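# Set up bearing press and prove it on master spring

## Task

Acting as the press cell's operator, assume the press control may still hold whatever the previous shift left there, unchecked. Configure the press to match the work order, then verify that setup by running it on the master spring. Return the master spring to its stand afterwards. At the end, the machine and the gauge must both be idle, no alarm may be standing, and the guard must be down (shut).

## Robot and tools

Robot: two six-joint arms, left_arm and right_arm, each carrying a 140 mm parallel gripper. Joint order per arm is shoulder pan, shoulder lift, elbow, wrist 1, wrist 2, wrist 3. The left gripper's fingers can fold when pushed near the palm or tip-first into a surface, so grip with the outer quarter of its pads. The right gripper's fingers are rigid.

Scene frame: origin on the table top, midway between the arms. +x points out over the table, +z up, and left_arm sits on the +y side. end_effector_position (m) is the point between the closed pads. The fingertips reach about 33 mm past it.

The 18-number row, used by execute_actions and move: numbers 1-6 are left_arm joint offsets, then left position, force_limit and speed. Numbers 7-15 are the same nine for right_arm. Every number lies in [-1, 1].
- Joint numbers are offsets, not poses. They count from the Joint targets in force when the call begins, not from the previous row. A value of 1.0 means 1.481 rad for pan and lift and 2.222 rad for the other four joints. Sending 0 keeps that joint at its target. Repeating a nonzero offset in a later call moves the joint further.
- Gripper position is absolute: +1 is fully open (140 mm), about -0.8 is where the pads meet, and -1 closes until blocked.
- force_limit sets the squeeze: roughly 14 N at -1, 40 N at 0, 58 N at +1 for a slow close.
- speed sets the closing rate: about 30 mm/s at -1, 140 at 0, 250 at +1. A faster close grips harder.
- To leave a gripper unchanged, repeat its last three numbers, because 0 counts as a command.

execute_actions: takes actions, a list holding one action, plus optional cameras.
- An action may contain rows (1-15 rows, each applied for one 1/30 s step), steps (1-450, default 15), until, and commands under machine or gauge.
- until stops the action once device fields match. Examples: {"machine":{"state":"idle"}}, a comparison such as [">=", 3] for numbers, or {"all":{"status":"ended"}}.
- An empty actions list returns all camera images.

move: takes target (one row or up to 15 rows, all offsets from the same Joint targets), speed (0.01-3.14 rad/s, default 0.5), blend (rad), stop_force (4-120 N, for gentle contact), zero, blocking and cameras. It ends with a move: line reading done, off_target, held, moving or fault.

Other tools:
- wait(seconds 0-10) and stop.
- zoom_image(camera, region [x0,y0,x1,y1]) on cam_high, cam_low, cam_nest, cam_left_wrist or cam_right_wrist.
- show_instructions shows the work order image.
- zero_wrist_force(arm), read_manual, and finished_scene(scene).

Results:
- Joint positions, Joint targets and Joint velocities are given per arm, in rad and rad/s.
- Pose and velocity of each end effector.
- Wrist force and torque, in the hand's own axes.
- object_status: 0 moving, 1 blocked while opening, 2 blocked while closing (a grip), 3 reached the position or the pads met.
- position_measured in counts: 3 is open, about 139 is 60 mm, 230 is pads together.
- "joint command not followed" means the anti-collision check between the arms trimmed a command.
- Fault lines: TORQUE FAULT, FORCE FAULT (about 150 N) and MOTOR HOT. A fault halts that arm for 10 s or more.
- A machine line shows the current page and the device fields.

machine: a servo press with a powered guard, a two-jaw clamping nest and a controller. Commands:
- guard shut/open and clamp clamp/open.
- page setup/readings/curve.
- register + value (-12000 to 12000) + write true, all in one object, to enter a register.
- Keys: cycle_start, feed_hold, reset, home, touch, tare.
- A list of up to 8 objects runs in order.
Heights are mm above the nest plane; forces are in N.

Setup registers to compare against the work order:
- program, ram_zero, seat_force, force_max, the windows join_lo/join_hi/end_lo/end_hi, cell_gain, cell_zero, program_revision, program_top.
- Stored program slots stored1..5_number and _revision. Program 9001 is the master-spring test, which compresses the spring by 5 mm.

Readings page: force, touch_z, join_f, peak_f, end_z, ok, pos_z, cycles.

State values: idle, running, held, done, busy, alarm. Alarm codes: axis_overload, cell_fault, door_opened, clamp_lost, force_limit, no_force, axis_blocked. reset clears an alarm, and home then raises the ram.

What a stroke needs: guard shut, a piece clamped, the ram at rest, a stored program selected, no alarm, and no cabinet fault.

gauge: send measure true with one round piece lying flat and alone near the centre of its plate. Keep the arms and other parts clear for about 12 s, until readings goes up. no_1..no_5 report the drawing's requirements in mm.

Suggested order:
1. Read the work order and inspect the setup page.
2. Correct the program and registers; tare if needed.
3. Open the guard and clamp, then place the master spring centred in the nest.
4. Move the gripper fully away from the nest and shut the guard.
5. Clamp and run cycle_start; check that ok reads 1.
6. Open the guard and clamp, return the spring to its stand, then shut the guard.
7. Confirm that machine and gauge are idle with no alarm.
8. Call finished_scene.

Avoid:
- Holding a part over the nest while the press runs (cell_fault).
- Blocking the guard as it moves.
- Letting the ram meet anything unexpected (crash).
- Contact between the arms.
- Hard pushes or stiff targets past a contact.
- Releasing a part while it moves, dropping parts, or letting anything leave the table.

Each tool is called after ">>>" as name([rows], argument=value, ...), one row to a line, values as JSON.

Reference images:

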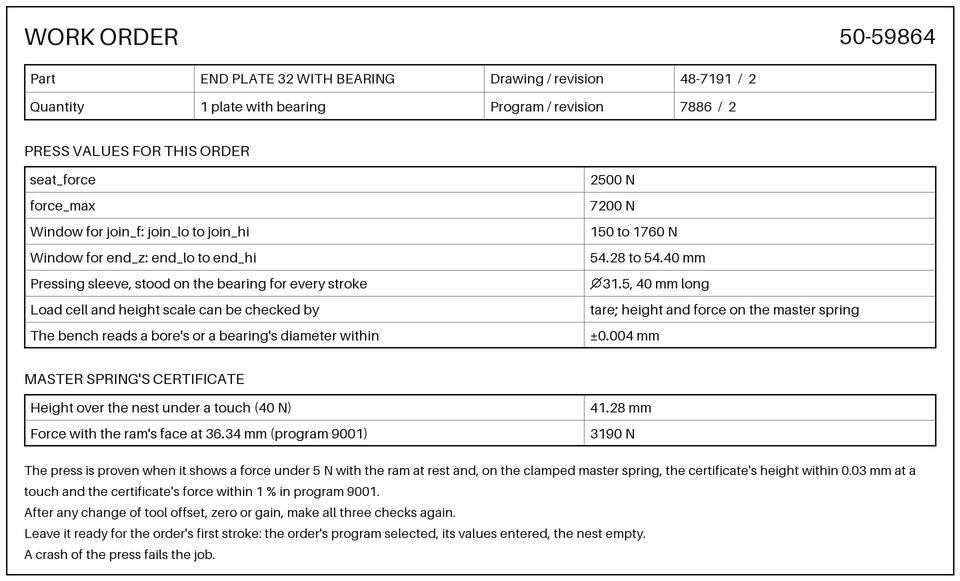

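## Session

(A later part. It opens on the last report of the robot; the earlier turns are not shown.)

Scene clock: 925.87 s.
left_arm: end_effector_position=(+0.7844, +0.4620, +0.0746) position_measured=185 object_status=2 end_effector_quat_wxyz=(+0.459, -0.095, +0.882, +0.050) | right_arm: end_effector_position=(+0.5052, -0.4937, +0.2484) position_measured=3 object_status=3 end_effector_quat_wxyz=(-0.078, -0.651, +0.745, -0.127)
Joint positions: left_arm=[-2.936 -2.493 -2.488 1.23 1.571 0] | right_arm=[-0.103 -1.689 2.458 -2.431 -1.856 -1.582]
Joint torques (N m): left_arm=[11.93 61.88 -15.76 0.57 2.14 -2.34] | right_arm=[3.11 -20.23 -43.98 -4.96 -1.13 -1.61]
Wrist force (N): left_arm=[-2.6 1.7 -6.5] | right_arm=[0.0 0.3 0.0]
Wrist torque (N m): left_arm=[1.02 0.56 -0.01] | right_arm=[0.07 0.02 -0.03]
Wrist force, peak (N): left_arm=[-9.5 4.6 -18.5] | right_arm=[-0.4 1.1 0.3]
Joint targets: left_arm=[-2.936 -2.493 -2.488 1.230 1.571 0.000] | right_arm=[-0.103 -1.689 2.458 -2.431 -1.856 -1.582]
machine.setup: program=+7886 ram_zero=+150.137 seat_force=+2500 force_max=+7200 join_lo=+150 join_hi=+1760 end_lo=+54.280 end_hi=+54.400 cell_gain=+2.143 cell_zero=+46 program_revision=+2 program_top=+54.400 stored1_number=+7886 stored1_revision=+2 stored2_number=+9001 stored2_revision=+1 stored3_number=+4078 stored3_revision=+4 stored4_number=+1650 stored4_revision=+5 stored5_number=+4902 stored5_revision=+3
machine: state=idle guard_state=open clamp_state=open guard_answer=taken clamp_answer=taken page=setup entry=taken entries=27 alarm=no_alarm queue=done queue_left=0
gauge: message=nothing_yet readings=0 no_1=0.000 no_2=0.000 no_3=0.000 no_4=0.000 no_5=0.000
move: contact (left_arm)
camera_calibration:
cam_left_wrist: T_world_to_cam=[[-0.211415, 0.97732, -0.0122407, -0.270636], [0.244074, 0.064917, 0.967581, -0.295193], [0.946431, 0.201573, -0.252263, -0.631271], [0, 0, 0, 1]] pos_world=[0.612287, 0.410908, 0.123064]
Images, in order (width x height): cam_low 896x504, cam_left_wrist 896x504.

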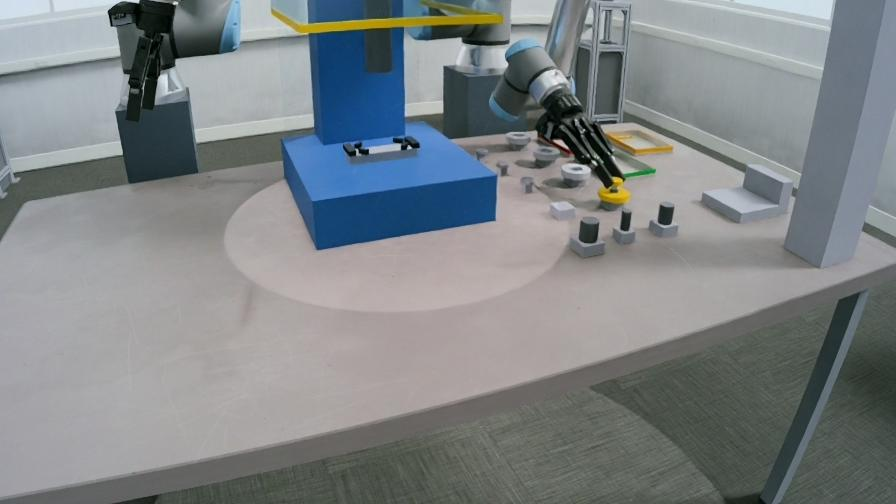

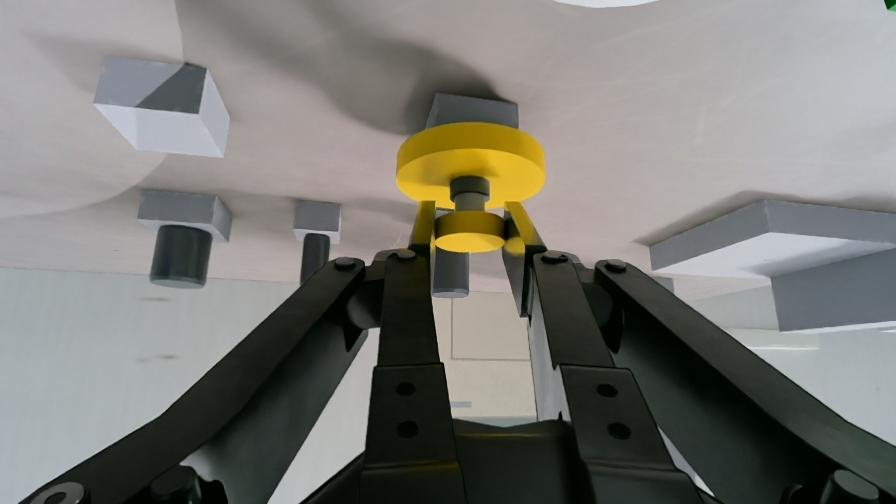

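>>> execute_actions([
  {"rows":[[0,0,0,0,0,0,0.05,0,-1,0,0,0,0,0,0,1,1,1]],"steps":60,"machine":{"guard":"shut"}},
])

>>> move(target=[-0.0034,0.0594,-0.0801,0.0401,0,0,0.05,0,-1,0,0,0,0,0,0,1,1,1], speed=0.1, cameras=["cam_left_wrist","cam_low","cam_nest"])

>>> zoom_image(camera="cam_low", region=[560, 140, 660, 220])

Scene clock: 945.47 s.
left_arm: end_effector_position=(+0.7844, +0.4620, +0.0746) position_measured=123 object_status=3 end_effector_quat_wxyz=(+0.459, -0.095, +0.882, +0.050) | right_arm: end_effector_position=(+0.5052, -0.4937, +0.2484) position_measured=3 object_status=3 end_effector_quat_wxyz=(-0.078, -0.651, +0.745, -0.127)
Joint positions: left_arm=[-2.936 -2.493 -2.488 1.23 1.571 0] | right_arm=[-0.103 -1.689 2.458 -2.431 -1.856 -1.582]
Joint torques (N m): left_arm=[11.46 67.85 -15.2 7.33 2.05 -2.03] | right_arm=[1.35 -19.24 -44.04 -5.26 -1.05 -1.52]
Wrist force (N): left_arm=[-1.6 2.5 -0.3] | right_arm=[-0.1 0.2 0.1]
Wrist torque (N m): left_arm=[0.68 0.66 0.12] | right_arm=[0.06 0.03 -0.03]
Wrist force, peak (N): left_arm=[-2.9 1.4 -6.8] | right_arm=[0.3 0.8 0.9]
Joint targets: left_arm=[-2.936 -2.493 -2.488 1.230 1.571 0.000] | right_arm=[-0.103 -1.689 2.458 -2.431 -1.856 -1.582]
machine.setup: program=+7886 ram_zero=+150.137 seat_force=+2500 force_max=+7200 join_lo=+150 join_hi=+1760 end_lo=+54.280 end_hi=+54.400 cell_gain=+2.143 cell_zero=+46 program_revision=+2 program_top=+54.400 stored1_number=+7886 stored1_revision=+2 stored2_number=+9001 stored2_revision=+1 stored3_number=+4078 stored3_revision=+4 stored4_number=+1650 stored4_revision=+5 stored5_number=+4902 stored5_revision=+3
machine: state=idle guard_state=shut clamp_state=open guard_answer=taken clamp_answer=taken page=setup entry=taken entries=27 alarm=no_alarm queue=done queue_left=0
gauge: message=nothing_yet readings=0 no_1=0.000 no_2=0.000 no_3=0.000 no_4=0.000 no_5=0.000

Scene clock: 947.53 s.
left_arm: end_effector_position=(+0.7027, +0.4411, +0.1318) position_measured=123 object_status=3 end_effector_quat_wxyz=(+0.459, -0.093, +0.882, +0.048) | right_arm: end_effector_position=(+0.5052, -0.4937, +0.2484) position_measured=3 object_status=3 end_effector_quat_wxyz=(-0.078, -0.651, +0.745, -0.127)
Joint positions: left_arm=[-2.941 -2.405 -2.666 1.319 1.571 0] | right_arm=[-0.103 -1.689 2.458 -2.431 -1.856 -1.582]
Joint torques (N m): left_arm=[-8.26 43.9 -1.16 2.78 2.19 -1.95] | right_arm=[1.17 -18.31 -43.85 -5.15 -1.06 -1.46]
Wrist force (N): left_arm=[-1.4 2.7 0.2] | right_arm=[0.2 0.3 0.1]
Wrist torque (N m): left_arm=[0.68 0.61 0.03] | right_arm=[0.08 -0.03 -0.02]
Wrist force, peak (N): left_arm=[-1.9 2.8 0.0] | right_arm=[0.2 0.8 0.5]
Joint targets: left_arm=[-2.941 -2.405 -2.666 1.319 1.571 0.000] | right_arm=[-0.103 -1.689 2.458 -2.431 -1.856 -1.582]
machine.setup: program=+7886 ram_zero=+150.137 seat_force=+2500 force_max=+7200 join_lo=+150 join_hi=+1760 end_lo=+54.280 end_hi=+54.400 cell_gain=+2.143 cell_zero=+46 program_revision=+2 program_top=+54.400 stored1_number=+7886 stored1_revision=+2 stored2_number=+9001 stored2_revision=+1 stored3_number=+4078 stored3_revision=+4 stored4_number=+1650 stored4_revision=+5 stored5_number=+4902 stored5_revision=+3
machine: state=idle guard_state=shut clamp_state=open guard_answer=taken clamp_answer=taken page=setup entry=taken entries=27 alarm=no_alarm queue=done queue_left=0
gauge: message=nothing_yet readings=0 no_1=0.000 no_2=0.000 no_3=0.000 no_4=0.000 no_5=0.000
move: done
camera_calibration:
cam_left_wrist: T_world_to_cam=[[-0.206487, 0.978373, -0.0122448, -0.270763], [0.245067, 0.0638291, 0.967403, -0.32939], [0.947262, 0.196755, -0.252947, -0.533593], [0, 0, 0, 1]] pos_world=[0.530266, 0.390919, 0.180366]
Images, in order (width x height): cam_low 896x504, cam_nest 896x504, cam_left_wrist 896x504.

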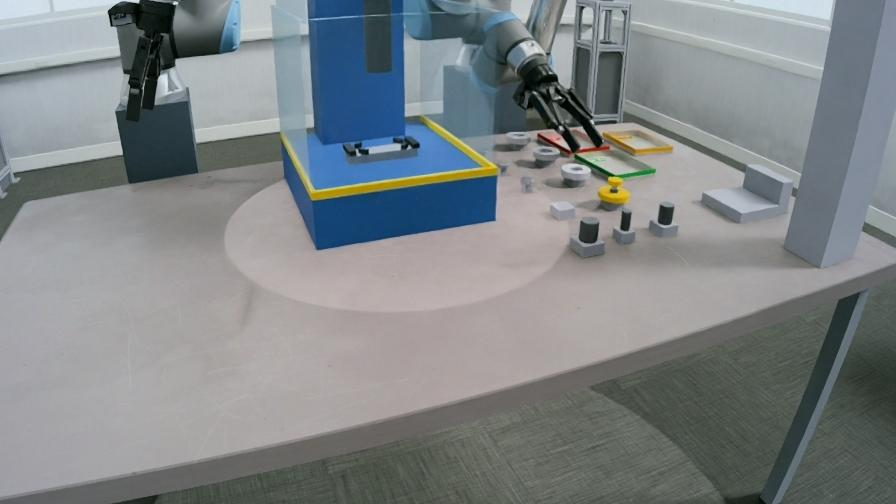

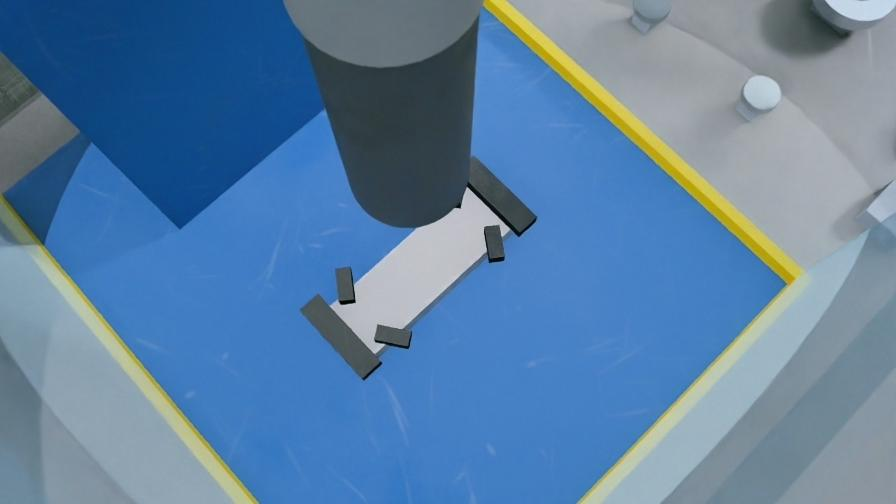

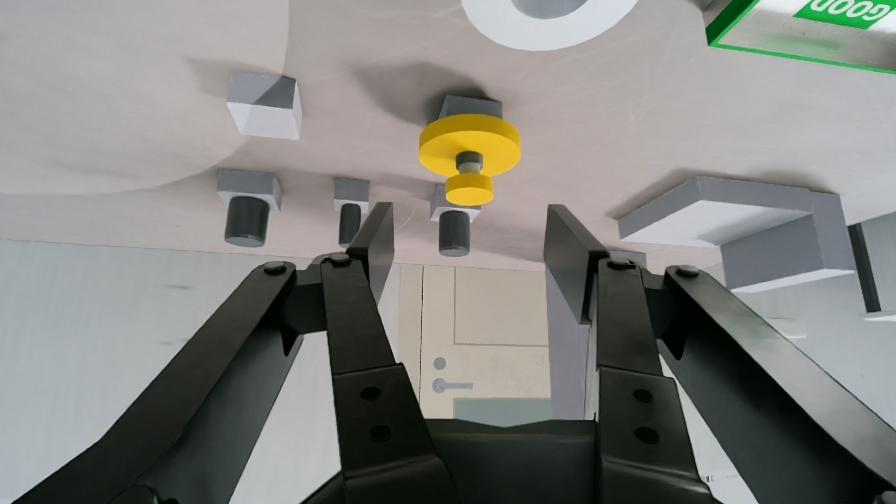

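Scaled by 5.040 from the camera's 896x504 image, which has a finer 1280x720 frame.

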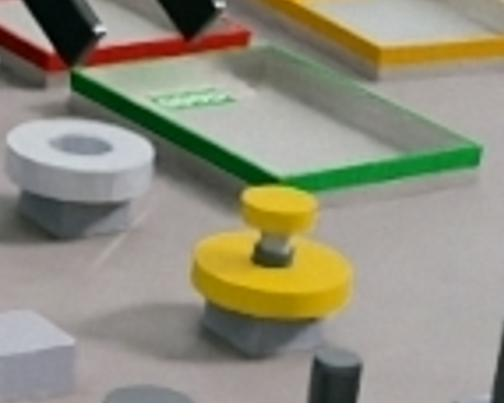

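>>> finished_scene(scene=1)

The scene is finished: the task was done.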